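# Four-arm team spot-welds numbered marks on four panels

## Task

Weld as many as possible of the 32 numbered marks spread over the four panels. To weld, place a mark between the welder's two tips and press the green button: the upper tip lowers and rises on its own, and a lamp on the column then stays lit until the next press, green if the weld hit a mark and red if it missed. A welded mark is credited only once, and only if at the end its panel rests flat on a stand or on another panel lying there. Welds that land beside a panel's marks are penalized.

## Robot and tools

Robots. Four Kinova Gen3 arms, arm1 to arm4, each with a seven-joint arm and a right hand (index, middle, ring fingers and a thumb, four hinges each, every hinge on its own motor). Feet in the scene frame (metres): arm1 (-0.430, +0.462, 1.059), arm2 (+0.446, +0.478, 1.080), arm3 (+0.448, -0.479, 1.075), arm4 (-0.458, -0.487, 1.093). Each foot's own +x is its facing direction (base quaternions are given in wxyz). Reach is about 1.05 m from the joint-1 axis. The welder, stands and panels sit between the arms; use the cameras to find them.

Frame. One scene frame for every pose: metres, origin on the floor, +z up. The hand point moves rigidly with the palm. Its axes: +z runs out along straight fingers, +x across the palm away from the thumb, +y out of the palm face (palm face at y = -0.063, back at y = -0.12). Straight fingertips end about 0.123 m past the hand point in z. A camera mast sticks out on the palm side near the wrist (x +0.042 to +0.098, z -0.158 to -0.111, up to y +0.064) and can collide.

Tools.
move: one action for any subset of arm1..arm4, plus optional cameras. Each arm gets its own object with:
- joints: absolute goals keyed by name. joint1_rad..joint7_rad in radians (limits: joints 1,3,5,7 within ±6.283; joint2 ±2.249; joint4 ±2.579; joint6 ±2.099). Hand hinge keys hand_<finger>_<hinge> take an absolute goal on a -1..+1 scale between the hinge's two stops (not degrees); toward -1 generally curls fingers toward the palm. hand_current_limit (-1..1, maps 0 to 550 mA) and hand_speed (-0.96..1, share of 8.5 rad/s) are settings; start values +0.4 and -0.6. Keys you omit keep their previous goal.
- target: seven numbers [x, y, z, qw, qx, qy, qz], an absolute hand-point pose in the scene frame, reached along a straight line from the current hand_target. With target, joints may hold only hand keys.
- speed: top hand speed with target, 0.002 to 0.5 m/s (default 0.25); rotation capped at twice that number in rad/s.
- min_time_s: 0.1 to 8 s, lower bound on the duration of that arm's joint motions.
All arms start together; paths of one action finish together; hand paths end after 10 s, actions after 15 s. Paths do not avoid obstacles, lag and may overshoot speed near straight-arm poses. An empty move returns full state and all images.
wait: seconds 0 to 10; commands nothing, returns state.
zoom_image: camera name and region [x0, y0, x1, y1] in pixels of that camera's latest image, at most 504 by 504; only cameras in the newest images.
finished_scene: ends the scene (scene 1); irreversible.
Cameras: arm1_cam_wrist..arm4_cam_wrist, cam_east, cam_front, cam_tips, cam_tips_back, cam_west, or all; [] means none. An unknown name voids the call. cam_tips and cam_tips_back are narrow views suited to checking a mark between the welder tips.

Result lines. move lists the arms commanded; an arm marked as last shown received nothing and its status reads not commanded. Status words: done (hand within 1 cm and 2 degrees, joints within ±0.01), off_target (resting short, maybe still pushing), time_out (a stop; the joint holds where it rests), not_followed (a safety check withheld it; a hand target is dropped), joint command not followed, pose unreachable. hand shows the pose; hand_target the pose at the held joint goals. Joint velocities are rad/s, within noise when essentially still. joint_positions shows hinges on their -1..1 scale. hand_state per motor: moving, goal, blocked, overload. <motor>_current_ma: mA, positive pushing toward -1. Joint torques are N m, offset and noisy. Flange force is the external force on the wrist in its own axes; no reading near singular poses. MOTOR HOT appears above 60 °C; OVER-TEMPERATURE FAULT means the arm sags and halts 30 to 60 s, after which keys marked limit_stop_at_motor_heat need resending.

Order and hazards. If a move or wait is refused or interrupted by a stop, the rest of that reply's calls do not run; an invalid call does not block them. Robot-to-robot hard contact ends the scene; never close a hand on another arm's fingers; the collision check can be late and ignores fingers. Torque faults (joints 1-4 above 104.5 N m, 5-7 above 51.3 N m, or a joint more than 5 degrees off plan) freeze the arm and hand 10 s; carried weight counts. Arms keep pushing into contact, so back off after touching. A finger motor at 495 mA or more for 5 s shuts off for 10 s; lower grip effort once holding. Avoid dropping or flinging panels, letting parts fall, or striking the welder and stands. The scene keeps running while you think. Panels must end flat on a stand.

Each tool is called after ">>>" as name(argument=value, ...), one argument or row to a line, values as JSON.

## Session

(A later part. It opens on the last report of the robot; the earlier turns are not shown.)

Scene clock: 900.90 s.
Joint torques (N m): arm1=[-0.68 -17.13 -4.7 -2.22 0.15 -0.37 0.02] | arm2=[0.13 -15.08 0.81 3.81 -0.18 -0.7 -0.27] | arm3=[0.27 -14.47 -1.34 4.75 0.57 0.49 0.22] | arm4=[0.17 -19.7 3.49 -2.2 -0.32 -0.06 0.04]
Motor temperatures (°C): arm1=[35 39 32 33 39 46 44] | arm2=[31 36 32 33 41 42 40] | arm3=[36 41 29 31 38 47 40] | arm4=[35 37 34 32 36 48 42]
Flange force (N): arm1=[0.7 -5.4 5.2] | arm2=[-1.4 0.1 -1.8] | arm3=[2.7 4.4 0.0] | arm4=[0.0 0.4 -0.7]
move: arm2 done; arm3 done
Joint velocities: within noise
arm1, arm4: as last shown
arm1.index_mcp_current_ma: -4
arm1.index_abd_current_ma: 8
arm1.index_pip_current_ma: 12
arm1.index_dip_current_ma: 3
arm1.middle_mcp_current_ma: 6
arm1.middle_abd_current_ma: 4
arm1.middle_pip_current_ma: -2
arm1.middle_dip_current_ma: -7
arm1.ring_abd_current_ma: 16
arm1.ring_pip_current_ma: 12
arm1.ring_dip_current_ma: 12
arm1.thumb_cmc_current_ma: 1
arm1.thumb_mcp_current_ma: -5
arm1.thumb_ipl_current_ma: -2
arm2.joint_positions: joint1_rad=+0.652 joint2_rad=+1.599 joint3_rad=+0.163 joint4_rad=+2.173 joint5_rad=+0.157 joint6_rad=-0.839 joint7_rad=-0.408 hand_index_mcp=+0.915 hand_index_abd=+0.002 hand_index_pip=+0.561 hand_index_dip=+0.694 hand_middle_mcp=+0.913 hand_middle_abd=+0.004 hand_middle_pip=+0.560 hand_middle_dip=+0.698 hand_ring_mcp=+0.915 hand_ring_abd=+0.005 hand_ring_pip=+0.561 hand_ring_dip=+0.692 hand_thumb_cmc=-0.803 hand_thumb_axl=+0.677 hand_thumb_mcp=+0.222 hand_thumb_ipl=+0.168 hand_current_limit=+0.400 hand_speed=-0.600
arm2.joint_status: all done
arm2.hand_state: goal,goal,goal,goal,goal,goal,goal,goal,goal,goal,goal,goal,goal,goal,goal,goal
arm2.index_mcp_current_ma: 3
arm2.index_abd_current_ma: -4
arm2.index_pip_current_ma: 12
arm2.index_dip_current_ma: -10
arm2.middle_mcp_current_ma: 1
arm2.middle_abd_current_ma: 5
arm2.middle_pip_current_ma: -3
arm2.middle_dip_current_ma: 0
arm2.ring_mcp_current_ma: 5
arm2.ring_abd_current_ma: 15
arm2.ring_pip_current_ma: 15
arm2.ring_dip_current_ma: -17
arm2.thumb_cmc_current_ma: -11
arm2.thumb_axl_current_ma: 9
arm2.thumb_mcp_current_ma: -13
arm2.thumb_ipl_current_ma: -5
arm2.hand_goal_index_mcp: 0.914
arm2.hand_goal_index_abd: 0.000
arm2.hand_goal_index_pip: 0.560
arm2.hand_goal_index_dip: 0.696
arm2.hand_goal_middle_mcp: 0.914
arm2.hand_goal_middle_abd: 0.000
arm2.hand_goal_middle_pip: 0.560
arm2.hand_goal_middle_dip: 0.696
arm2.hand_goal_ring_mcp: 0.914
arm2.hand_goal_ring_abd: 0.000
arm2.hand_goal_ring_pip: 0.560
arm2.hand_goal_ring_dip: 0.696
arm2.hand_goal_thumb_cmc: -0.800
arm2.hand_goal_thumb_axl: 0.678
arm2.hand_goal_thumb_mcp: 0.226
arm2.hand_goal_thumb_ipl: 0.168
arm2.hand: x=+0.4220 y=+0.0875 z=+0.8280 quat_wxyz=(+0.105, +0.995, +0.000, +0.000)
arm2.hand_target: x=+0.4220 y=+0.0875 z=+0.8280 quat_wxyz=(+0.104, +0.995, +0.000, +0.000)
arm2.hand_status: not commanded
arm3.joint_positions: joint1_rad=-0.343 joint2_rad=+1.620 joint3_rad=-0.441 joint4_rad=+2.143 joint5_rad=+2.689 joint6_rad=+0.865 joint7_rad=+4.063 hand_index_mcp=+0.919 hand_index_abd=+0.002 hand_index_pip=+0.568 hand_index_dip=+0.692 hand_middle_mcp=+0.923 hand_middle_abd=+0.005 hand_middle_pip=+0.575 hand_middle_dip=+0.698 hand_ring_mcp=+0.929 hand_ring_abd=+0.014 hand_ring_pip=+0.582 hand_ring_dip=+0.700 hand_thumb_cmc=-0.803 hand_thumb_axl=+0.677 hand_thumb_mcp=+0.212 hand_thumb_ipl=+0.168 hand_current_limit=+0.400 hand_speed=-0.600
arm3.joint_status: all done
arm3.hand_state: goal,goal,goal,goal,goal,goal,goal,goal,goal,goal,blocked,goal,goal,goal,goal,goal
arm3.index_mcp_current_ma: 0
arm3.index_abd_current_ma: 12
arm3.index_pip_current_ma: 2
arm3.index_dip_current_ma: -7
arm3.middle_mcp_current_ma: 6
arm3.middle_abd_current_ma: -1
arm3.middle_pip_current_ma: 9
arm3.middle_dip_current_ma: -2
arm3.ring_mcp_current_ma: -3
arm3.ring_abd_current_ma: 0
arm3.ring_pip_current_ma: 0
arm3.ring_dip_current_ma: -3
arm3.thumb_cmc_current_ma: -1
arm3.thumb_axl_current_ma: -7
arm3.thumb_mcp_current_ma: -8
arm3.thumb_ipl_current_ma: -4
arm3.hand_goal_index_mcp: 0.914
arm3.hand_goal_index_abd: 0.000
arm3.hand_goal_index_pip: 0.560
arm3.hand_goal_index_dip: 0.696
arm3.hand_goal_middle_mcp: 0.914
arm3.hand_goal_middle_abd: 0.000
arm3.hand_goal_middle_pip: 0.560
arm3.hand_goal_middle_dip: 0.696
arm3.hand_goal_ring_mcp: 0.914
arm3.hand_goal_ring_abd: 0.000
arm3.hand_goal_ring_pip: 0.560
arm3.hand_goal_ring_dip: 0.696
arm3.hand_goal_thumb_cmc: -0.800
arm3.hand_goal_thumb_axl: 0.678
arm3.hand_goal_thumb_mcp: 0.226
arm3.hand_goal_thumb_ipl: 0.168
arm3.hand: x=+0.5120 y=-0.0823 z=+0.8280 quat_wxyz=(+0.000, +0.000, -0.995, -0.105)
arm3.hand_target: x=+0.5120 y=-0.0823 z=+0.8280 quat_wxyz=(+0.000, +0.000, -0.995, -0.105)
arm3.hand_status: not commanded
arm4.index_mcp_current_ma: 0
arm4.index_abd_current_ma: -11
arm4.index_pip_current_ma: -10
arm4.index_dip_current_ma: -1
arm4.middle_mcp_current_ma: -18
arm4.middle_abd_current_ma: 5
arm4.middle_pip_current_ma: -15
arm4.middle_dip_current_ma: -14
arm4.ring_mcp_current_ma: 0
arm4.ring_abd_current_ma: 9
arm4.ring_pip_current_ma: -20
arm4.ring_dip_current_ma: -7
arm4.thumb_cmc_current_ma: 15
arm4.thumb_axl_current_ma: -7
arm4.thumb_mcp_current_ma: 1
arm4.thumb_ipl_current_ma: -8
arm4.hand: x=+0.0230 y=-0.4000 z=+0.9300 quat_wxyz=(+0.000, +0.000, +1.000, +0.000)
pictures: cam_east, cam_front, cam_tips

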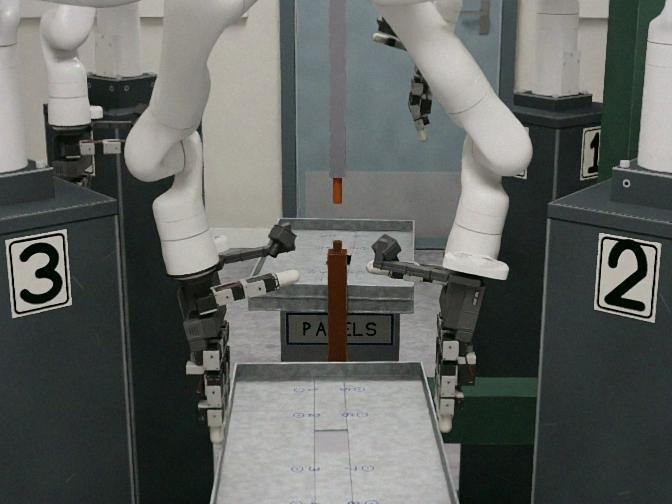

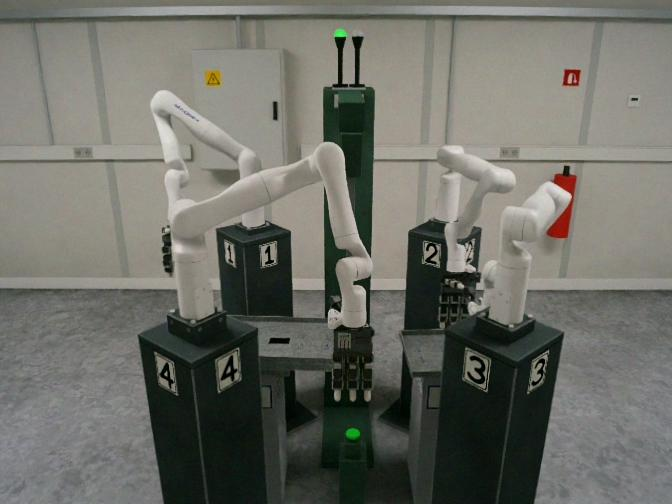

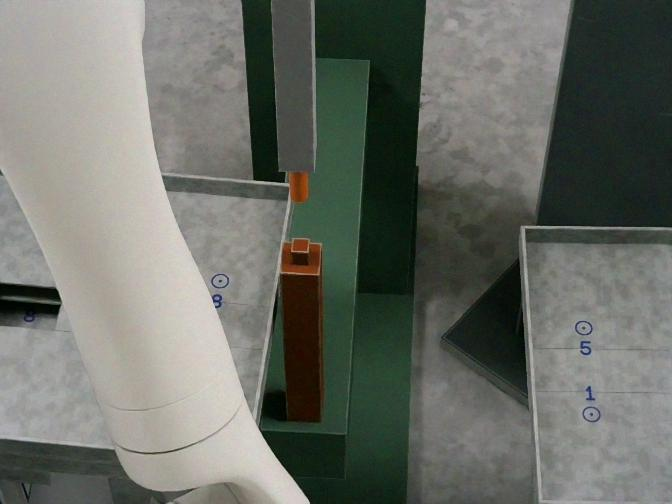

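>>> move(
  arm1={"target":[-0.4251,0.112,0.95,0.10447,0.99418,-0.02516,-0.00264],"speed":0.25},
  arm2={"target":[0.422,0.1085,0.828,0.1045,0.9945,0,0],"speed":0.1,"joints":{"hand_index_pip":0.95,"hand_middle_pip":0.95,"hand_ring_pip":0.95}},
  arm3={"target":[0.512,-0.1033,0.828,0,0,0.9945,0.1045],"speed":0.1,"joints":{"hand_index_pip":0.95,"hand_middle_pip":0.95,"hand_ring_pip":0.95}},
  arm4={"target":[-0.4357,-0.11,0.95,0.00264,0.02516,0.99418,0.10447],"speed":0.25},
)

>>> move(
  arm2={"target":[0.422,0.115,0.92,0.1045,0.9945,0,0],"speed":0.15},
  arm3={"target":[0.512,-0.115,0.92,0,0,0.9945,0.1045],"speed":0.15},
  cameras=["cam_tips","cam_east","cam_west"],
)

Scene clock: 913.17 s.
Joint torques (N m): arm1=[-0.66 -15.1 -5.65 2.23 0.59 0.34 0.04] | arm2=[0.05 -14.54 0.72 4.28 -0.24 -0.7 -0.33] | arm3=[0.3 -13.87 -1.25 5.42 0.57 0.42 0.2] | arm4=[0.18 -15.44 -0.08 3.17 -0.27 0.51 0.11]
Motor temperatures (°C): arm1=[35 39 32 33 39 46 44] | arm2=[31 35 32 33 41 41 39] | arm3=[36 41 29 31 38 47 40] | arm4=[35 37 34 32 36 48 42]
Flange force (N): arm1=[-3.2 -9.9 5.7] | arm2=[-2.0 0.2 -2.0] | arm3=[2.9 4.9 0.3] | arm4=[-1.1 -4.7 0.9]
move: arm1 done; arm2 done; arm3 done; arm4 done
Joint velocities: within noise
arm1.joint_positions: joint1_rad=-0.345 joint2_rad=+1.623 joint3_rad=-1.009 joint4_rad=+2.524 joint5_rad=+2.253 joint6_rad=+1.415 joint7_rad=+4.123 hand_index_mcp=+0.912 hand_index_abd=-0.011 hand_index_pip=+0.936 hand_index_dip=+0.709 hand_middle_mcp=+0.913 hand_middle_abd=-0.017 hand_middle_pip=+0.930 hand_middle_dip=+0.708 hand_ring_mcp=+0.914 hand_ring_abd=+0.005 hand_ring_pip=+0.923 hand_ring_dip=+0.699 hand_thumb_cmc=-0.800 hand_thumb_axl=+0.677 hand_thumb_mcp=+0.212 hand_thumb_ipl=+0.168 hand_current_limit=+0.400 hand_speed=-0.600
arm1.joint_status: not commanded
arm1.hand_state: goal,goal,goal,goal,goal,goal,goal,goal,goal,goal,blocked,goal,goal,goal,goal,goal
arm1.index_mcp_current_ma: -4
arm1.index_abd_current_ma: 6
arm1.index_pip_current_ma: 13
arm1.index_dip_current_ma: 1
arm1.middle_mcp_current_ma: 1
arm1.middle_abd_current_ma: 2
arm1.middle_pip_current_ma: 6
arm1.middle_dip_current_ma: 5
arm1.ring_mcp_current_ma: 1
arm1.ring_abd_current_ma: 4
arm1.ring_pip_current_ma: 10
arm1.ring_dip_current_ma: 9
arm1.thumb_cmc_current_ma: 5
arm1.thumb_axl_current_ma: 3
arm1.thumb_mcp_current_ma: -7
arm1.thumb_ipl_current_ma: 0
arm1.hand_goal_index_mcp: 0.914
arm1.hand_goal_index_abd: 0.000
arm1.hand_goal_index_pip: 0.950
arm1.hand_goal_index_dip: 0.696
arm1.hand_goal_middle_mcp: 0.914
arm1.hand_goal_middle_abd: 0.000
arm1.hand_goal_middle_pip: 0.950
arm1.hand_goal_middle_dip: 0.696
arm1.hand_goal_ring_mcp: 0.914
arm1.hand_goal_ring_abd: 0.000
arm1.hand_goal_ring_pip: 0.950
arm1.hand_goal_ring_dip: 0.696
arm1.hand_goal_thumb_cmc: -0.800
arm1.hand_goal_thumb_axl: 0.678
arm1.hand_goal_thumb_mcp: 0.226
arm1.hand_goal_thumb_ipl: 0.168
arm1.hand: x=-0.4251 y=+0.1120 z=+0.9500 quat_wxyz=(-0.104, -0.994, +0.025, +0.003)
arm1.hand_target: x=-0.4251 y=+0.1120 z=+0.9500 quat_wxyz=(-0.104, -0.994, +0.025, +0.003)
arm1.hand_status: done (0.000 m and 0.0 deg from the pose sent, 0.312 m and 6.7 deg at the start)
arm2.joint_positions: joint1_rad=+0.641 joint2_rad=+1.636 joint3_rad=+0.155 joint4_rad=+2.219 joint5_rad=+0.133 joint6_rad=-0.919 joint7_rad=-0.398 hand_index_mcp=+0.914 hand_index_abd=+0.002 hand_index_pip=+0.947 hand_index_dip=+0.694 hand_middle_mcp=+0.913 hand_middle_abd=+0.004 hand_middle_pip=+0.947 hand_middle_dip=+0.698 hand_ring_mcp=+0.914 hand_ring_abd=+0.005 hand_ring_pip=+0.946 hand_ring_dip=+0.692 hand_thumb_cmc=-0.803 hand_thumb_axl=+0.677 hand_thumb_mcp=+0.222 hand_thumb_ipl=+0.168 hand_current_limit=+0.400 hand_speed=-0.600
arm2.joint_status: all done
arm2.hand_state: goal,goal,goal,goal,goal,goal,goal,goal,goal,goal,goal,goal,goal,goal,goal,goal
arm2.index_mcp_current_ma: -3
arm2.index_abd_current_ma: 3
arm2.index_pip_current_ma: -4
arm2.index_dip_current_ma: -11
arm2.middle_mcp_current_ma: 2
arm2.middle_abd_current_ma: 5
arm2.middle_pip_current_ma: -16
arm2.middle_dip_current_ma: 2
arm2.ring_mcp_current_ma: 5
arm2.ring_abd_current_ma: 13
arm2.ring_pip_current_ma: -1
arm2.ring_dip_current_ma: -15
arm2.thumb_cmc_current_ma: -2
arm2.thumb_axl_current_ma: 8
arm2.thumb_mcp_current_ma: -12
arm2.thumb_ipl_current_ma: -4
arm2.hand_goal_index_mcp: 0.914
arm2.hand_goal_index_abd: 0.000
arm2.hand_goal_index_pip: 0.950
arm2.hand_goal_index_dip: 0.696
arm2.hand_goal_middle_mcp: 0.914
arm2.hand_goal_middle_abd: 0.000
arm2.hand_goal_middle_pip: 0.950
arm2.hand_goal_middle_dip: 0.696
arm2.hand_goal_ring_mcp: 0.914
arm2.hand_goal_ring_abd: 0.000
arm2.hand_goal_ring_pip: 0.950
arm2.hand_goal_ring_dip: 0.696
arm2.hand_goal_thumb_cmc: -0.800
arm2.hand_goal_thumb_axl: 0.678
arm2.hand_goal_thumb_mcp: 0.226
arm2.hand_goal_thumb_ipl: 0.168
arm2.hand: x=+0.4220 y=+0.1085 z=+0.8280 quat_wxyz=(+0.104, +0.995, +0.000, +0.000)
arm2.hand_target: x=+0.4220 y=+0.1085 z=+0.8280 quat_wxyz=(+0.104, +0.995, +0.000, +0.000)
arm2.hand_status: done (0.000 m and 0.0 deg from the pose sent, 0.021 m and 0.0 deg at the start)
arm3.joint_positions: joint1_rad=-0.320 joint2_rad=+1.653 joint3_rad=-0.434 joint4_rad=+2.190 joint5_rad=+2.733 joint6_rad=+0.932 joint7_rad=+4.046 hand_index_mcp=+0.915 hand_index_abd=+0.002 hand_index_pip=+0.934 hand_index_dip=+0.692 hand_middle_mcp=+0.915 hand_middle_abd=+0.005 hand_middle_pip=+0.936 hand_middle_dip=+0.697 hand_ring_mcp=+0.915 hand_ring_abd=+0.014 hand_ring_pip=+0.930 hand_ring_dip=+0.695 hand_thumb_cmc=-0.803 hand_thumb_axl=+0.677 hand_thumb_mcp=+0.212 hand_thumb_ipl=+0.168 hand_current_limit=+0.400 hand_speed=-0.600
arm3.joint_status: all done
arm3.hand_state: goal,goal,goal,goal,goal,goal,goal,goal,goal,goal,goal,goal,goal,goal,goal,goal
arm3.index_mcp_current_ma: 1
arm3.index_abd_current_ma: 5
arm3.index_pip_current_ma: 12
arm3.index_dip_current_ma: 1
arm3.middle_mcp_current_ma: 6
arm3.middle_abd_current_ma: 6
arm3.middle_pip_current_ma: 8
arm3.middle_dip_current_ma: -6
arm3.ring_mcp_current_ma: 0
arm3.ring_abd_current_ma: 9
arm3.ring_pip_current_ma: 5
arm3.ring_dip_current_ma: -5
arm3.thumb_cmc_current_ma: -5
arm3.thumb_axl_current_ma: 1
arm3.thumb_mcp_current_ma: -9
arm3.thumb_ipl_current_ma: -7
arm3.hand_goal_index_mcp: 0.914
arm3.hand_goal_index_abd: 0.000
arm3.hand_goal_index_pip: 0.950
arm3.hand_goal_index_dip: 0.696
arm3.hand_goal_middle_mcp: 0.914
arm3.hand_goal_middle_abd: 0.000
arm3.hand_goal_middle_pip: 0.950
arm3.hand_goal_middle_dip: 0.696
arm3.hand_goal_ring_mcp: 0.914
arm3.hand_goal_ring_abd: 0.000
arm3.hand_goal_ring_pip: 0.950
arm3.hand_goal_ring_dip: 0.696
arm3.hand_goal_thumb_cmc: -0.800
arm3.hand_goal_thumb_axl: 0.678
arm3.hand_goal_thumb_mcp: 0.226
arm3.hand_goal_thumb_ipl: 0.168
arm3.hand: x=+0.5120 y=-0.1033 z=+0.8280 quat_wxyz=(+0.000, +0.000, -0.995, -0.104)
arm3.hand_target: x=+0.5120 y=-0.1033 z=+0.8280 quat_wxyz=(+0.000, +0.000, -0.995, -0.104)
arm3.hand_status: done (0.000 m and 0.0 deg from the pose sent, 0.021 m and 0.0 deg at the start)
arm4.joint_positions: joint1_rad=+0.818 joint2_rad=+1.299 joint3_rad=-0.050 joint4_rad=+2.427 joint5_rad=-3.254 joint6_rad=+0.797 joint7_rad=+3.077 hand_index_mcp=+0.902 hand_index_abd=-0.004 hand_index_pip=+0.939 hand_index_dip=+0.694 hand_middle_mcp=+0.899 hand_middle_abd=+0.004 hand_middle_pip=+0.937 hand_middle_dip=+0.700 hand_ring_mcp=+0.904 hand_ring_abd=+0.008 hand_ring_pip=+0.939 hand_ring_dip=+0.689 hand_thumb_cmc=-0.804 hand_thumb_axl=+0.677 hand_thumb_mcp=+0.219 hand_thumb_ipl=+0.168 hand_current_limit=+0.400 hand_speed=-0.600
arm4.joint_status: not commanded
arm4.hand_state: goal,goal,goal,goal,goal,goal,goal,goal,goal,goal,goal,goal,goal,goal,goal,goal
arm4.index_mcp_current_ma: -3
arm4.index_abd_current_ma: 5
arm4.index_pip_current_ma: -14
arm4.index_dip_current_ma: 11
arm4.middle_mcp_current_ma: -20
arm4.middle_abd_current_ma: -16
arm4.middle_pip_current_ma: -8
arm4.middle_dip_current_ma: 7
arm4.ring_mcp_current_ma: -2
arm4.ring_abd_current_ma: 3
arm4.ring_pip_current_ma: -18
arm4.ring_dip_current_ma: 1
arm4.thumb_cmc_current_ma: -10
arm4.thumb_axl_current_ma: -14
arm4.thumb_mcp_current_ma: 15
arm4.thumb_ipl_current_ma: -23
arm4.hand_goal_index_mcp: 0.914
arm4.hand_goal_index_abd: 0.000
arm4.hand_goal_index_pip: 0.950
arm4.hand_goal_index_dip: 0.696
arm4.hand_goal_middle_mcp: 0.914
arm4.hand_goal_middle_abd: 0.000
arm4.hand_goal_middle_pip: 0.950
arm4.hand_goal_middle_dip: 0.696
arm4.hand_goal_ring_mcp: 0.914
arm4.hand_goal_ring_abd: 0.000
arm4.hand_goal_ring_pip: 0.950
arm4.hand_goal_ring_dip: 0.696
arm4.hand_goal_thumb_cmc: -0.800
arm4.hand_goal_thumb_axl: 0.678
arm4.hand_goal_thumb_mcp: 0.226
arm4.hand_goal_thumb_ipl: 0.168
arm4.hand: x=-0.4357 y=-0.1100 z=+0.9500 quat_wxyz=(+0.003, +0.025, +0.994, +0.104)
arm4.hand_target: x=-0.4357 y=-0.1100 z=+0.9500 quat_wxyz=(+0.003, +0.025, +0.994, +0.104)
arm4.hand_status: done (0.000 m and 0.0 deg from the pose sent, 0.543 m and 12.3 deg at the start)
pictures: none

Scene clock: 914.37 s.
Joint torques (N m): arm1=[-0.69 -15.13 -5.69 2.23 0.59 0.3 0.01] | arm2=[0.06 -14.32 0.67 4.3 -0.19 -0.71 -0.35] | arm3=[0.3 -13.59 -1.03 5.14 0.57 0.44 0.23] | arm4=[0.25 -15.37 0.01 3.21 -0.31 0.46 0.03]
Motor temperatures (°C): arm1=[35 39 32 33 39 46 44] | arm2=[31 35 32 33 41 41 39] | arm3=[36 41 29 31 38 47 40] | arm4=[35 37 34 32 36 48 42]
Flange force (N): arm1=[-3.4 -10.0 5.9] | arm2=[-2.1 -0.1 -1.9] | arm3=[3.4 5.2 -1.1] | arm4=[-0.9 -4.6 0.9]
move: arm2 done; arm3 done
Joint velocities: within noise
arm1, arm4: as last shown
arm1.index_mcp_current_ma: -7
arm1.index_abd_current_ma: 12
arm1.index_pip_current_ma: 6
arm1.index_dip_current_ma: 0
arm1.middle_mcp_current_ma: 5
arm1.middle_pip_current_ma: -5
arm1.middle_dip_current_ma: 1
arm1.ring_mcp_current_ma: 7
arm1.ring_abd_current_ma: 7
arm1.ring_pip_current_ma: 15
arm1.ring_dip_current_ma: 6
arm1.thumb_cmc_current_ma: 0
arm1.thumb_axl_current_ma: -3
arm1.thumb_mcp_current_ma: 1
arm1.thumb_ipl_current_ma: -7
arm2.joint_positions: joint1_rad=+0.645 joint2_rad=+1.421 joint3_rad=+0.185 joint4_rad=+2.438 joint5_rad=+0.178 joint6_rad=-0.926 joint7_rad=-0.389 hand_index_mcp=+0.914 hand_index_abd=+0.001 hand_index_pip=+0.947 hand_index_dip=+0.694 hand_middle_mcp=+0.913 hand_middle_abd=+0.003 hand_middle_pip=+0.947 hand_middle_dip=+0.698 hand_ring_mcp=+0.914 hand_ring_abd=+0.003 hand_ring_pip=+0.946 hand_ring_dip=+0.692 hand_thumb_cmc=-0.803 hand_thumb_axl=+0.677 hand_thumb_mcp=+0.222 hand_thumb_ipl=+0.168 hand_current_limit=+0.400 hand_speed=-0.600
arm2.joint_status: not commanded
arm2.hand_state: goal,goal,goal,goal,goal,goal,goal,goal,goal,goal,goal,goal,goal,goal,goal,goal
arm2.index_mcp_current_ma: -2
arm2.index_abd_current_ma: -4
arm2.index_pip_current_ma: 2
arm2.index_dip_current_ma: -8
arm2.middle_mcp_current_ma: 3
arm2.middle_abd_current_ma: 9
arm2.middle_pip_current_ma: -16
arm2.middle_dip_current_ma: 3
arm2.ring_mcp_current_ma: 2
arm2.ring_abd_current_ma: 9
arm2.ring_pip_current_ma: -7
arm2.ring_dip_current_ma: -14
arm2.thumb_cmc_current_ma: -10
arm2.thumb_axl_current_ma: 9
arm2.thumb_mcp_current_ma: -13
arm2.thumb_ipl_current_ma: -4
arm2.hand_goal_index_mcp: 0.914
arm2.hand_goal_index_abd: 0.000
arm2.hand_goal_index_pip: 0.950
arm2.hand_goal_index_dip: 0.696
arm2.hand_goal_middle_mcp: 0.914
arm2.hand_goal_middle_abd: 0.000
arm2.hand_goal_middle_pip: 0.950
arm2.hand_goal_middle_dip: 0.696
arm2.hand_goal_ring_mcp: 0.914
arm2.hand_goal_ring_abd: 0.000
arm2.hand_goal_ring_pip: 0.950
arm2.hand_goal_ring_dip: 0.696
arm2.hand_goal_thumb_cmc: -0.800
arm2.hand_goal_thumb_axl: 0.678
arm2.hand_goal_thumb_mcp: 0.226
arm2.hand_goal_thumb_ipl: 0.168
arm2.hand: x=+0.4220 y=+0.1150 z=+0.9200 quat_wxyz=(+0.105, +0.995, +0.000, +0.000)
arm2.hand_target: x=+0.4220 y=+0.1150 z=+0.9200 quat_wxyz=(+0.105, +0.995, +0.000, +0.000)
arm2.hand_status: done (0.000 m and 0.0 deg from the pose sent, 0.092 m and 0.0 deg at the start)
arm3.joint_positions: joint1_rad=-0.327 joint2_rad=+1.442 joint3_rad=-0.503 joint4_rad=+2.413 joint5_rad=+2.635 joint6_rad=+0.959 joint7_rad=+4.006 hand_index_mcp=+0.914 hand_index_abd=+0.001 hand_index_pip=+0.934 hand_index_dip=+0.692 hand_middle_mcp=+0.914 hand_middle_abd=+0.005 hand_middle_pip=+0.936 hand_middle_dip=+0.697 hand_ring_mcp=+0.914 hand_ring_abd=+0.014 hand_ring_pip=+0.930 hand_ring_dip=+0.695 hand_thumb_cmc=-0.803 hand_thumb_axl=+0.677 hand_thumb_mcp=+0.212 hand_thumb_ipl=+0.168 hand_current_limit=+0.400 hand_speed=-0.600
arm3.joint_status: not commanded
arm3.hand_state: goal,goal,goal,goal,goal,goal,goal,goal,goal,goal,goal,goal,goal,goal,goal,goal
arm3.index_mcp_current_ma: -8
arm3.index_abd_current_ma: 9
arm3.index_pip_current_ma: 11
arm3.index_dip_current_ma: -4
arm3.middle_mcp_current_ma: 5
arm3.middle_abd_current_ma: 0
arm3.middle_pip_current_ma: 11
arm3.middle_dip_current_ma: -15
arm3.ring_mcp_current_ma: -3
arm3.ring_abd_current_ma: 6
arm3.ring_pip_current_ma: -4
arm3.ring_dip_current_ma: -5
arm3.thumb_cmc_current_ma: -1
arm3.thumb_axl_current_ma: 2
arm3.thumb_mcp_current_ma: 4
arm3.thumb_ipl_current_ma: -7
arm3.hand_goal_index_mcp: 0.914
arm3.hand_goal_index_abd: 0.000
arm3.hand_goal_index_pip: 0.950
arm3.hand_goal_index_dip: 0.696
arm3.hand_goal_middle_mcp: 0.914
arm3.hand_goal_middle_abd: 0.000
arm3.hand_goal_middle_pip: 0.950
arm3.hand_goal_middle_dip: 0.696
arm3.hand_goal_ring_mcp: 0.914
arm3.hand_goal_ring_abd: 0.000
arm3.hand_goal_ring_pip: 0.950
arm3.hand_goal_ring_dip: 0.696
arm3.hand_goal_thumb_cmc: -0.800
arm3.hand_goal_thumb_axl: 0.678
arm3.hand_goal_thumb_mcp: 0.226
arm3.hand_goal_thumb_ipl: 0.168
arm3.hand: x=+0.5120 y=-0.1150 z=+0.9200 quat_wxyz=(+0.000, +0.000, -0.995, -0.105)
arm3.hand_target: x=+0.5120 y=-0.1150 z=+0.9200 quat_wxyz=(+0.000, +0.000, -0.995, -0.105)
arm3.hand_status: done (0.000 m and 0.0 deg from the pose sent, 0.093 m and 0.0 deg at the start)
arm4.index_mcp_current_ma: -2
arm4.index_abd_current_ma: 1
arm4.index_pip_current_ma: -12
arm4.index_dip_current_ma: -5
arm4.middle_mcp_current_ma: -16
arm4.middle_abd_current_ma: 4
arm4.middle_pip_current_ma: -19
arm4.middle_dip_current_ma: 4
arm4.ring_mcp_current_ma: -17
arm4.ring_abd_current_ma: 20
arm4.ring_pip_current_ma: -4
arm4.ring_dip_current_ma: 6
arm4.thumb_cmc_current_ma: -5
arm4.thumb_axl_current_ma: 0
arm4.thumb_mcp_current_ma: 2
arm4.thumb_ipl_current_ma: 8
pictures: cam_east, cam_tips, cam_west

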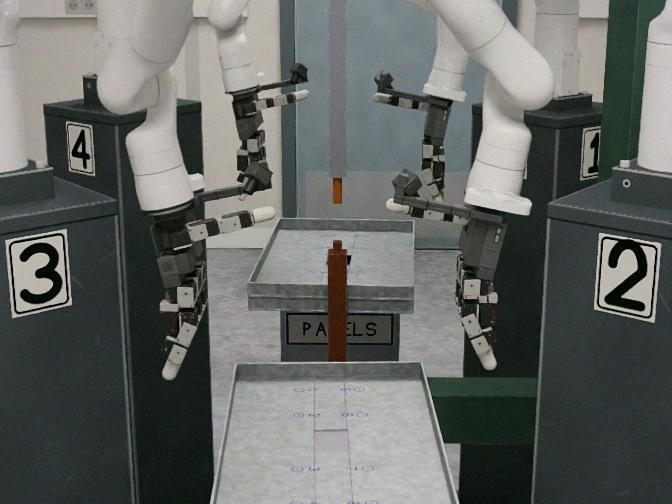

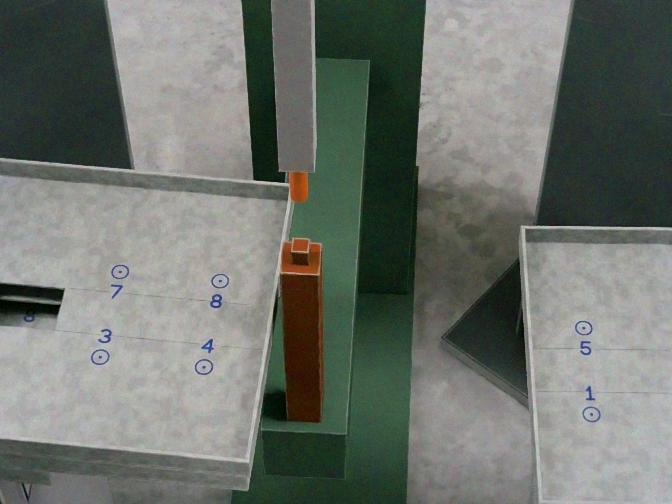

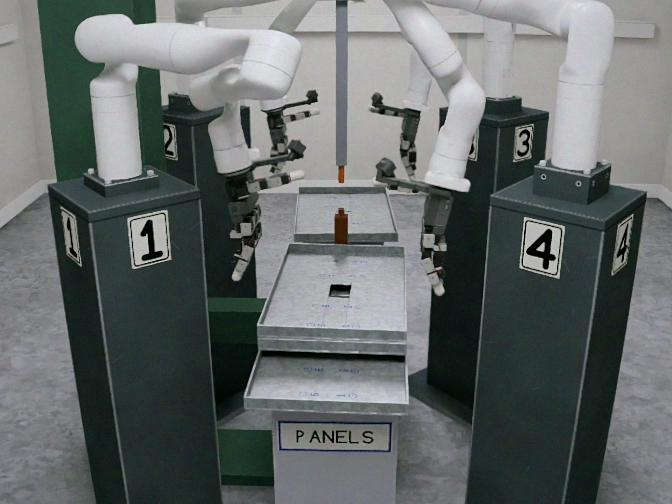

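>>> move(
  arm2={"target":[-0.1254,0.113,0.90,0.10447,0.99418,-0.02516,-0.00264],"speed":0.3},
  arm3={"target":[-0.106,-0.1160,0.90,0.00264,0.02516,0.99418,0.10447],"speed":0.3},
  arm1={"target":[-0.4251,0.108,0.90,0.10447,0.99418,-0.02516,-0.00264],"speed":0.25},
  arm4={"target":[-0.4357,-0.1018,0.90,0.00264,0.02516,0.99418,0.10447],"speed":0.25},
)

>>> move(
  arm1={"target":[-0.4251,0.108,0.7788,0.10447,0.99418,-0.02516,-0.00264],"speed":0.08},
  arm2={"target":[-0.1254,0.0951,0.7788,0.10447,0.99418,-0.02516,-0.00264],"speed":0.08},
  arm3={"target":[-0.106,-0.1158,0.7788,0.00264,0.02516,0.99418,0.10447],"speed":0.08},
  arm4={"target":[-0.4357,-0.1018,0.7788,0.00264,0.02516,0.99418,0.10447],"speed":0.08},
  cameras=["cam_tips","cam_east","cam_west"],
)

Scene clock: 918.27 s.
Joint torques (N m): arm1=[-0.65 -15.01 -5.8 3.16 0.58 0.29 0.02] | arm2=[-0.03 -23.03 3.8 -3.28 -0.51 -0.4 -0.3] | arm3=[0.62 -23.02 -3.76 -0.21 0.66 0.3 0.22] | arm4=[0.21 -15.76 -0.03 3.28 -0.26 0.54 0.12]
Motor temperatures (°C): arm1=[35 39 32 33 39 46 44] | arm2=[31 35 32 33 41 41 39] | arm3=[36 41 29 31 38 47 40] | arm4=[35 37 34 32 36 48 42]
Flange force (N): arm1=[-2.8 -9.8 3.9] | arm2=[0.9 -0.7 -1.9] | arm3=[7.3 1.2 -0.4] | arm4=[-0.8 -3.7 0.2]
move: arm1 done; arm2 done; arm3 done; arm4 done
Joint velocities: within noise
arm1.joint_positions: joint1_rad=-0.320 joint2_rad=+1.733 joint3_rad=-0.898 joint4_rad=+2.427 joint5_rad=+2.394 joint6_rad=+1.390 joint7_rad=+4.173 hand_index_mcp=+0.912 hand_index_abd=-0.011 hand_index_pip=+0.936 hand_index_dip=+0.709 hand_middle_mcp=+0.913 hand_middle_abd=-0.017 hand_middle_pip=+0.930 hand_middle_dip=+0.708 hand_ring_mcp=+0.914 hand_ring_abd=+0.005 hand_ring_pip=+0.923 hand_ring_dip=+0.699 hand_thumb_cmc=-0.800 hand_thumb_axl=+0.677 hand_thumb_mcp=+0.212 hand_thumb_ipl=+0.168 hand_current_limit=+0.400 hand_speed=-0.600
arm1.joint_status: not commanded
arm1.hand_state: goal,goal,goal,goal,goal,goal,goal,goal,goal,goal,blocked,goal,goal,goal,goal,goal
arm1.index_mcp_current_ma: -11
arm1.index_abd_current_ma: 11
arm1.index_pip_current_ma: 9
arm1.index_dip_current_ma: 7
arm1.middle_mcp_current_ma: 0
arm1.middle_abd_current_ma: 2
arm1.middle_pip_current_ma: -4
arm1.middle_dip_current_ma: 3
arm1.ring_mcp_current_ma: 1
arm1.ring_abd_current_ma: 7
arm1.ring_pip_current_ma: 7
arm1.ring_dip_current_ma: 9
arm1.thumb_cmc_current_ma: -4
arm1.thumb_axl_current_ma: -3
arm1.thumb_mcp_current_ma: 0
arm1.thumb_ipl_current_ma: 1
arm1.hand_goal_index_mcp: 0.914
arm1.hand_goal_index_abd: 0.000
arm1.hand_goal_index_pip: 0.950
arm1.hand_goal_index_dip: 0.696
arm1.hand_goal_middle_mcp: 0.914
arm1.hand_goal_middle_abd: 0.000
arm1.hand_goal_middle_pip: 0.950
arm1.hand_goal_middle_dip: 0.696
arm1.hand_goal_ring_mcp: 0.914
arm1.hand_goal_ring_abd: 0.000
arm1.hand_goal_ring_pip: 0.950
arm1.hand_goal_ring_dip: 0.696
arm1.hand_goal_thumb_cmc: -0.800
arm1.hand_goal_thumb_axl: 0.678
arm1.hand_goal_thumb_mcp: 0.226
arm1.hand_goal_thumb_ipl: 0.168
arm1.hand: x=-0.4251 y=+0.1080 z=+0.9000 quat_wxyz=(-0.104, -0.994, +0.025, +0.003)
arm1.hand_target: x=-0.4251 y=+0.1080 z=+0.9000 quat_wxyz=(-0.104, -0.994, +0.025, +0.003)
arm1.hand_status: done (0.000 m and 0.0 deg from the pose sent, 0.050 m and 0.0 deg at the start)
arm2.joint_positions: joint1_rad=+1.738 joint2_rad=+1.539 joint3_rad=+0.707 joint4_rad=+1.181 joint5_rad=+1.766 joint6_rad=-0.874 joint7_rad=-1.221 hand_index_mcp=+0.914 hand_index_abd=-0.003 hand_index_pip=+0.947 hand_index_dip=+0.694 hand_middle_mcp=+0.913 hand_middle_abd=+0.001 hand_middle_pip=+0.947 hand_middle_dip=+0.698 hand_ring_mcp=+0.914 hand_ring_abd=-0.003 hand_ring_pip=+0.946 hand_ring_dip=+0.692 hand_thumb_cmc=-0.803 hand_thumb_axl=+0.677 hand_thumb_mcp=+0.222 hand_thumb_ipl=+0.168 hand_current_limit=+0.400 hand_speed=-0.600
arm2.joint_status: not commanded
arm2.hand_state: goal,goal,goal,goal,goal,goal,goal,goal,goal,goal,goal,goal,goal,goal,goal,goal
arm2.index_mcp_current_ma: -4
arm2.index_abd_current_ma: -8
arm2.index_pip_current_ma: 2
arm2.index_dip_current_ma: -11
arm2.middle_mcp_current_ma: -1
arm2.middle_abd_current_ma: 1
arm2.middle_pip_current_ma: -14
arm2.middle_dip_current_ma: 3
arm2.ring_mcp_current_ma: 6
arm2.ring_abd_current_ma: -4
arm2.ring_pip_current_ma: -8
arm2.ring_dip_current_ma: -15
arm2.thumb_cmc_current_ma: -6
arm2.thumb_axl_current_ma: 6
arm2.thumb_mcp_current_ma: -8
arm2.thumb_ipl_current_ma: -4
arm2.hand_goal_index_mcp: 0.914
arm2.hand_goal_index_abd: 0.000
arm2.hand_goal_index_pip: 0.950
arm2.hand_goal_index_dip: 0.696
arm2.hand_goal_middle_mcp: 0.914
arm2.hand_goal_middle_abd: 0.000
arm2.hand_goal_middle_pip: 0.950
arm2.hand_goal_middle_dip: 0.696
arm2.hand_goal_ring_mcp: 0.914
arm2.hand_goal_ring_abd: 0.000
arm2.hand_goal_ring_pip: 0.950
arm2.hand_goal_ring_dip: 0.696
arm2.hand_goal_thumb_cmc: -0.800
arm2.hand_goal_thumb_axl: 0.678
arm2.hand_goal_thumb_mcp: 0.226
arm2.hand_goal_thumb_ipl: 0.168
arm2.hand: x=-0.1254 y=+0.1130 z=+0.9000 quat_wxyz=(+0.104, +0.994, -0.025, -0.003)
arm2.hand_target: x=-0.1254 y=+0.1130 z=+0.9000 quat_wxyz=(+0.104, +0.994, -0.025, -0.003)
arm2.hand_status: done (0.000 m and 0.0 deg from the pose sent, 0.548 m and 2.9 deg at the start)
arm3.joint_positions: joint1_rad=-1.723 joint2_rad=+1.701 joint3_rad=-1.163 joint4_rad=+0.940 joint5_rad=+1.633 joint6_rad=+1.237 joint7_rad=+4.364 hand_index_mcp=+0.914 hand_index_abd=+0.000 hand_index_pip=+0.934 hand_index_dip=+0.692 hand_middle_mcp=+0.914 hand_middle_abd=+0.008 hand_middle_pip=+0.936 hand_middle_dip=+0.697 hand_ring_mcp=+0.913 hand_ring_abd=+0.014 hand_ring_pip=+0.930 hand_ring_dip=+0.695 hand_thumb_cmc=-0.803 hand_thumb_axl=+0.677 hand_thumb_mcp=+0.212 hand_thumb_ipl=+0.168 hand_current_limit=+0.400 hand_speed=-0.600
arm3.joint_status: not commanded
arm3.hand_state: goal,goal,goal,goal,goal,goal,goal,goal,goal,goal,goal,goal,goal,goal,goal,goal
arm3.index_mcp_current_ma: 3
arm3.index_abd_current_ma: 5
arm3.index_pip_current_ma: 4
arm3.index_dip_current_ma: -8
arm3.middle_mcp_current_ma: 10
arm3.middle_abd_current_ma: 2
arm3.middle_pip_current_ma: 7
arm3.middle_dip_current_ma: -8
arm3.ring_mcp_current_ma: 2
arm3.ring_abd_current_ma: 4
arm3.ring_pip_current_ma: 5
arm3.ring_dip_current_ma: -3
arm3.thumb_cmc_current_ma: -7
arm3.thumb_axl_current_ma: -3
arm3.thumb_mcp_current_ma: -5
arm3.thumb_ipl_current_ma: -4
arm3.hand_goal_index_mcp: 0.914
arm3.hand_goal_index_abd: 0.000
arm3.hand_goal_index_pip: 0.950
arm3.hand_goal_index_dip: 0.696
arm3.hand_goal_middle_mcp: 0.914
arm3.hand_goal_middle_abd: 0.000
arm3.hand_goal_middle_pip: 0.950
arm3.hand_goal_middle_dip: 0.696
arm3.hand_goal_ring_mcp: 0.914
arm3.hand_goal_ring_abd: 0.000
arm3.hand_goal_ring_pip: 0.950
arm3.hand_goal_ring_dip: 0.696
arm3.hand_goal_thumb_cmc: -0.800
arm3.hand_goal_thumb_axl: 0.678
arm3.hand_goal_thumb_mcp: 0.226
arm3.hand_goal_thumb_ipl: 0.168
arm3.hand: x=-0.1060 y=-0.1160 z=+0.9000 quat_wxyz=(-0.003, -0.025, -0.994, -0.104)
arm3.hand_target: x=-0.1060 y=-0.1160 z=+0.9000 quat_wxyz=(-0.003, -0.025, -0.994, -0.104)
arm3.hand_status: done (0.000 m and 0.0 deg from the pose sent, 0.618 m and 2.9 deg at the start)
arm4.joint_positions: joint1_rad=+0.823 joint2_rad=+1.425 joint3_rad=-0.046 joint4_rad=+2.311 joint5_rad=-3.246 joint6_rad=+0.807 joint7_rad=+3.082 hand_index_mcp=+0.902 hand_index_abd=-0.004 hand_index_pip=+0.939 hand_index_dip=+0.694 hand_middle_mcp=+0.899 hand_middle_abd=+0.004 hand_middle_pip=+0.937 hand_middle_dip=+0.700 hand_ring_mcp=+0.904 hand_ring_abd=+0.008 hand_ring_pip=+0.939 hand_ring_dip=+0.689 hand_thumb_cmc=-0.804 hand_thumb_axl=+0.677 hand_thumb_mcp=+0.219 hand_thumb_ipl=+0.168 hand_current_limit=+0.400 hand_speed=-0.600
arm4.joint_status: not commanded
arm4.hand_state: goal,goal,goal,goal,goal,goal,goal,goal,goal,goal,goal,goal,goal,goal,goal,goal
arm4.index_mcp_current_ma: -3
arm4.index_abd_current_ma: -1
arm4.index_pip_current_ma: -3
arm4.index_dip_current_ma: 3
arm4.middle_mcp_current_ma: 0
arm4.middle_abd_current_ma: 6
arm4.middle_pip_current_ma: -5
arm4.middle_dip_current_ma: -3
arm4.ring_mcp_current_ma: -3
arm4.ring_abd_current_ma: -2
arm4.ring_pip_current_ma: -14
arm4.ring_dip_current_ma: 25
arm4.thumb_cmc_current_ma: 12
arm4.thumb_axl_current_ma: -10
arm4.thumb_mcp_current_ma: 2
arm4.thumb_ipl_current_ma: 7
arm4.hand_goal_index_mcp: 0.914
arm4.hand_goal_index_abd: 0.000
arm4.hand_goal_index_pip: 0.950
arm4.hand_goal_index_dip: 0.696
arm4.hand_goal_middle_mcp: 0.914
arm4.hand_goal_middle_abd: 0.000
arm4.hand_goal_middle_pip: 0.950
arm4.hand_goal_middle_dip: 0.696
arm4.hand_goal_ring_mcp: 0.914
arm4.hand_goal_ring_abd: 0.000
arm4.hand_goal_ring_pip: 0.950
arm4.hand_goal_ring_dip: 0.696
arm4.hand_goal_thumb_cmc: -0.800
arm4.hand_goal_thumb_axl: 0.678
arm4.hand_goal_thumb_mcp: 0.226
arm4.hand_goal_thumb_ipl: 0.168
arm4.hand: x=-0.4357 y=-0.1018 z=+0.9000 quat_wxyz=(+0.003, +0.025, +0.994, +0.104)
arm4.hand_target: x=-0.4357 y=-0.1018 z=+0.9000 quat_wxyz=(+0.003, +0.025, +0.994, +0.104)
arm4.hand_status: done (0.000 m and 0.0 deg from the pose sent, 0.051 m and 0.0 deg at the start)
pictures: none

Scene clock: 920.33 s.
Joint torques (N m): arm1=[-0.71 -14.23 -5.71 4.09 0.58 0.25 0.01] | arm2=[0.1 -23.23 2.87 -3.17 -0.44 -0.35 -0.27] | arm3=[0.58 -23.15 -1.87 -0.18 0.7 0.18 0.24] | arm4=[0.18 -15.82 -0.09 3.23 -0.29 0.52 0.05]
Motor temperatures (°C): arm1=[35 39 32 33 39 46 44] | arm2=[31 35 32 33 41 41 39] | arm3=[36 41 29 31 38 47 40] | arm4=[35 37 34 32 36 48 41]
Flange force (N): arm1=[-2.5 -8.7 0.0] | arm2=[0.9 -0.4 -1.9] | arm3=[11.1 1.7 3.3] | arm4=[-1.1 -3.1 -0.6]
move: arm1 done; arm2 done; arm3 done; arm4 done
Joint velocities: within noise
arm1.joint_positions: joint1_rad=-0.278 joint2_rad=+1.954 joint3_rad=-0.700 joint4_rad=+2.149 joint5_rad=+2.639 joint6_rad=+1.258 joint7_rad=+4.249 hand_index_mcp=+0.912 hand_index_abd=-0.011 hand_index_pip=+0.936 hand_index_dip=+0.709 hand_middle_mcp=+0.913 hand_middle_abd=-0.017 hand_middle_pip=+0.930 hand_middle_dip=+0.708 hand_ring_mcp=+0.914 hand_ring_abd=+0.005 hand_ring_pip=+0.923 hand_ring_dip=+0.699 hand_thumb_cmc=-0.800 hand_thumb_axl=+0.677 hand_thumb_mcp=+0.212 hand_thumb_ipl=+0.168 hand_current_limit=+0.400 hand_speed=-0.600
arm1.joint_status: not commanded
arm1.hand_state: goal,goal,goal,goal,goal,goal,goal,goal,goal,goal,blocked,goal,goal,goal,goal,goal
arm1.index_mcp_current_ma: -12
arm1.index_abd_current_ma: 5
arm1.index_pip_current_ma: 6
arm1.index_dip_current_ma: 4
arm1.middle_mcp_current_ma: 2
arm1.middle_abd_current_ma: 5
arm1.middle_pip_current_ma: -3
arm1.middle_dip_current_ma: 4
arm1.ring_mcp_current_ma: 6
arm1.ring_abd_current_ma: 9
arm1.ring_pip_current_ma: 13
arm1.ring_dip_current_ma: 9
arm1.thumb_cmc_current_ma: 6
arm1.thumb_axl_current_ma: -3
arm1.thumb_mcp_current_ma: -4
arm1.thumb_ipl_current_ma: 1
arm1.hand_goal_index_mcp: 0.914
arm1.hand_goal_index_abd: 0.000
arm1.hand_goal_index_pip: 0.950
arm1.hand_goal_index_dip: 0.696
arm1.hand_goal_middle_mcp: 0.914
arm1.hand_goal_middle_abd: 0.000
arm1.hand_goal_middle_pip: 0.950
arm1.hand_goal_middle_dip: 0.696
arm1.hand_goal_ring_mcp: 0.914
arm1.hand_goal_ring_abd: 0.000
arm1.hand_goal_ring_pip: 0.950
arm1.hand_goal_ring_dip: 0.696
arm1.hand_goal_thumb_cmc: -0.800
arm1.hand_goal_thumb_axl: 0.678
arm1.hand_goal_thumb_mcp: 0.226
arm1.hand_goal_thumb_ipl: 0.168
arm1.hand: x=-0.4251 y=+0.1080 z=+0.7788 quat_wxyz=(-0.104, -0.994, +0.025, +0.003)
arm1.hand_target: x=-0.4251 y=+0.1080 z=+0.7788 quat_wxyz=(-0.104, -0.994, +0.025, +0.003)
arm1.hand_status: done (0.000 m and 0.0 deg from the pose sent, 0.121 m and 0.0 deg at the start)
arm2.joint_positions: joint1_rad=+1.776 joint2_rad=+1.803 joint3_rad=+0.689 joint4_rad=+0.874 joint5_rad=+1.742 joint6_rad=-0.799 joint7_rad=-1.347 hand_index_mcp=+0.914 hand_index_abd=-0.002 hand_index_pip=+0.947 hand_index_dip=+0.694 hand_middle_mcp=+0.913 hand_middle_abd=+0.001 hand_middle_pip=+0.947 hand_middle_dip=+0.698 hand_ring_mcp=+0.914 hand_ring_abd=-0.002 hand_ring_pip=+0.946 hand_ring_dip=+0.692 hand_thumb_cmc=-0.803 hand_thumb_axl=+0.677 hand_thumb_mcp=+0.222 hand_thumb_ipl=+0.168 hand_current_limit=+0.400 hand_speed=-0.600
arm2.joint_status: not commanded
arm2.hand_state: goal,goal,goal,goal,goal,goal,goal,goal,goal,goal,goal,goal,goal,goal,goal,goal
arm2.index_mcp_current_ma: -8
arm2.index_abd_current_ma: -8
arm2.index_pip_current_ma: -6
arm2.index_dip_current_ma: -11
arm2.middle_mcp_current_ma: 4
arm2.middle_abd_current_ma: 1
arm2.middle_pip_current_ma: -14
arm2.middle_dip_current_ma: 4
arm2.ring_mcp_current_ma: 1
arm2.ring_abd_current_ma: -7
arm2.ring_pip_current_ma: -7
arm2.ring_dip_current_ma: -20
arm2.thumb_cmc_current_ma: -7
arm2.thumb_axl_current_ma: 7
arm2.thumb_mcp_current_ma: -6
arm2.thumb_ipl_current_ma: -2
arm2.hand_goal_index_mcp: 0.914
arm2.hand_goal_index_abd: 0.000
arm2.hand_goal_index_pip: 0.950
arm2.hand_goal_index_dip: 0.696
arm2.hand_goal_middle_mcp: 0.914
arm2.hand_goal_middle_abd: 0.000
arm2.hand_goal_middle_pip: 0.950
arm2.hand_goal_middle_dip: 0.696
arm2.hand_goal_ring_mcp: 0.914
arm2.hand_goal_ring_abd: 0.000
arm2.hand_goal_ring_pip: 0.950
arm2.hand_goal_ring_dip: 0.696
arm2.hand_goal_thumb_cmc: -0.800
arm2.hand_goal_thumb_axl: 0.678
arm2.hand_goal_thumb_mcp: 0.226
arm2.hand_goal_thumb_ipl: 0.168
arm2.hand: x=-0.1254 y=+0.0951 z=+0.7788 quat_wxyz=(+0.104, +0.994, -0.025, -0.003)
arm2.hand_target: x=-0.1254 y=+0.0951 z=+0.7788 quat_wxyz=(+0.104, +0.994, -0.025, -0.003)
arm2.hand_status: done (0.000 m and 0.0 deg from the pose sent, 0.123 m and 0.0 deg at the start)
arm3.joint_positions: joint1_rad=-1.831 joint2_rad=+1.916 joint3_rad=-1.144 joint4_rad=+0.631 joint5_rad=+1.661 joint6_rad=+1.088 joint7_rad=+4.488 hand_index_mcp=+0.914 hand_index_abd=+0.001 hand_index_pip=+0.934 hand_index_dip=+0.692 hand_middle_mcp=+0.914 hand_middle_abd=+0.008 hand_middle_pip=+0.936 hand_middle_dip=+0.697 hand_ring_mcp=+0.913 hand_ring_abd=+0.014 hand_ring_pip=+0.930 hand_ring_dip=+0.695 hand_thumb_cmc=-0.803 hand_thumb_axl=+0.677 hand_thumb_mcp=+0.212 hand_thumb_ipl=+0.168 hand_current_limit=+0.400 hand_speed=-0.600
arm3.joint_status: not commanded
arm3.hand_state: goal,goal,goal,goal,goal,goal,goal,goal,goal,goal,goal,goal,goal,goal,goal,goal
arm3.index_mcp_current_ma: -5
arm3.index_abd_current_ma: 7
arm3.index_pip_current_ma: 11
arm3.index_dip_current_ma: -12
arm3.middle_mcp_current_ma: 7
arm3.middle_abd_current_ma: 11
arm3.middle_pip_current_ma: 8
arm3.middle_dip_current_ma: -6
arm3.ring_mcp_current_ma: 0
arm3.ring_abd_current_ma: 5
arm3.ring_pip_current_ma: 2
arm3.ring_dip_current_ma: -2
arm3.thumb_cmc_current_ma: -4
arm3.thumb_axl_current_ma: -1
arm3.thumb_mcp_current_ma: -4
arm3.thumb_ipl_current_ma: -6
arm3.hand_goal_index_mcp: 0.914
arm3.hand_goal_index_abd: 0.000
arm3.hand_goal_index_pip: 0.950
arm3.hand_goal_index_dip: 0.696
arm3.hand_goal_middle_mcp: 0.914
arm3.hand_goal_middle_abd: 0.000
arm3.hand_goal_middle_pip: 0.950
arm3.hand_goal_middle_dip: 0.696
arm3.hand_goal_ring_mcp: 0.914
arm3.hand_goal_ring_abd: 0.000
arm3.hand_goal_ring_pip: 0.950
arm3.hand_goal_ring_dip: 0.696
arm3.hand_goal_thumb_cmc: -0.800
arm3.hand_goal_thumb_axl: 0.678
arm3.hand_goal_thumb_mcp: 0.226
arm3.hand_goal_thumb_ipl: 0.168
arm3.hand: x=-0.1060 y=-0.1158 z=+0.7788 quat_wxyz=(-0.003, -0.025, -0.994, -0.104)
arm3.hand_target: x=-0.1060 y=-0.1158 z=+0.7788 quat_wxyz=(-0.003, -0.025, -0.994, -0.104)
arm3.hand_status: done (0.000 m and 0.0 deg from the pose sent, 0.121 m and 0.0 deg at the start)
arm4.joint_positions: joint1_rad=+0.827 joint2_rad=+1.714 joint3_rad=-0.041 joint4_rad=+2.021 joint5_rad=-3.235 joint6_rad=+0.806 joint7_rad=+3.089 hand_index_mcp=+0.902 hand_index_abd=-0.004 hand_index_pip=+0.939 hand_index_dip=+0.694 hand_middle_mcp=+0.899 hand_middle_abd=+0.004 hand_middle_pip=+0.937 hand_middle_dip=+0.700 hand_ring_mcp=+0.904 hand_ring_abd=+0.008 hand_ring_pip=+0.939 hand_ring_dip=+0.689 hand_thumb_cmc=-0.804 hand_thumb_axl=+0.677 hand_thumb_mcp=+0.219 hand_thumb_ipl=+0.168 hand_current_limit=+0.400 hand_speed=-0.600
arm4.joint_status: not commanded
arm4.hand_state: goal,goal,goal,goal,goal,goal,goal,goal,goal,goal,goal,goal,goal,goal,goal,goal
arm4.index_mcp_current_ma: -10
arm4.index_abd_current_ma: 2
arm4.index_pip_current_ma: -10
arm4.index_dip_current_ma: 7
arm4.middle_mcp_current_ma: -11
arm4.middle_abd_current_ma: -2
arm4.middle_pip_current_ma: -10
arm4.middle_dip_current_ma: -9
arm4.ring_mcp_current_ma: -4
arm4.ring_abd_current_ma: 10
arm4.ring_pip_current_ma: -9
arm4.ring_dip_current_ma: -3
arm4.thumb_cmc_current_ma: 1
arm4.thumb_axl_current_ma: 8
arm4.thumb_mcp_current_ma: -14
arm4.thumb_ipl_current_ma: -10
arm4.hand_goal_index_mcp: 0.914
arm4.hand_goal_index_abd: 0.000
arm4.hand_goal_index_pip: 0.950
arm4.hand_goal_index_dip: 0.696
arm4.hand_goal_middle_mcp: 0.914
arm4.hand_goal_middle_abd: 0.000
arm4.hand_goal_middle_pip: 0.950
arm4.hand_goal_middle_dip: 0.696
arm4.hand_goal_ring_mcp: 0.914
arm4.hand_goal_ring_abd: 0.000
arm4.hand_goal_ring_pip: 0.950
arm4.hand_goal_ring_dip: 0.696
arm4.hand_goal_thumb_cmc: -0.800
arm4.hand_goal_thumb_axl: 0.678
arm4.hand_goal_thumb_mcp: 0.226
arm4.hand_goal_thumb_ipl: 0.168
arm4.hand: x=-0.4357 y=-0.1018 z=+0.7788 quat_wxyz=(+0.003, +0.025, +0.994, +0.104)
arm4.hand_target: x=-0.4357 y=-0.1018 z=+0.7788 quat_wxyz=(+0.003, +0.025, +0.994, +0.104)
arm4.hand_status: done (0.000 m and 0.0 deg from the pose sent, 0.121 m and 0.0 deg at the start)
pictures: cam_east, cam_tips, cam_west

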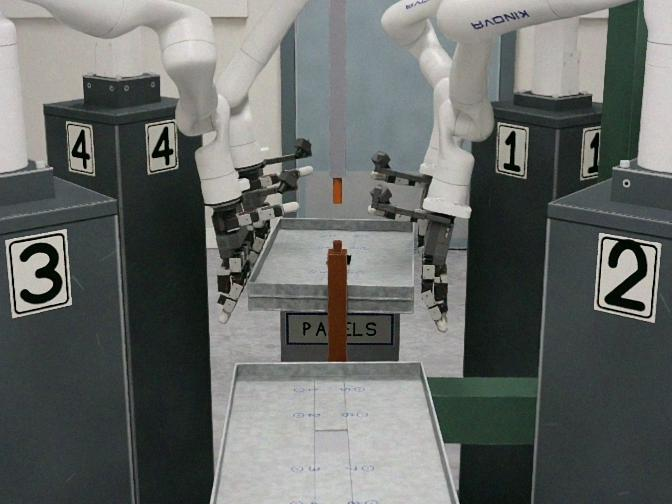

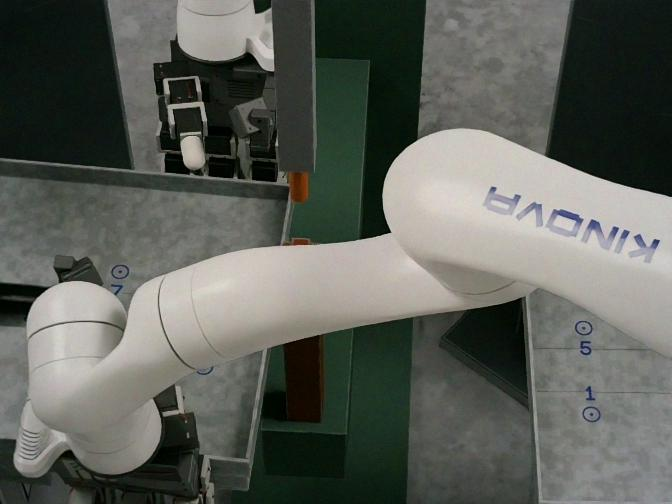

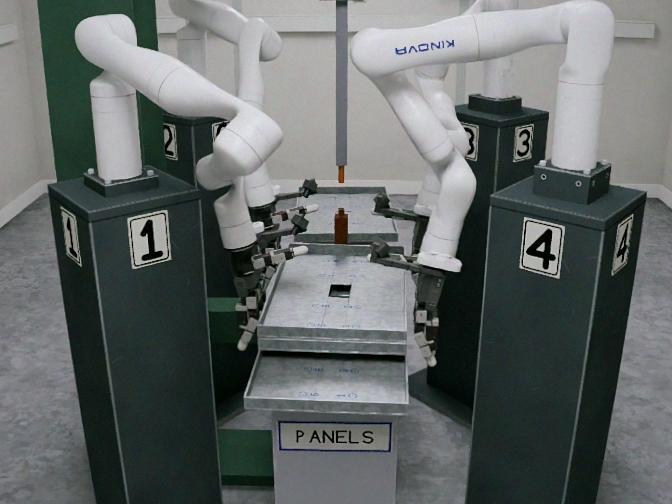

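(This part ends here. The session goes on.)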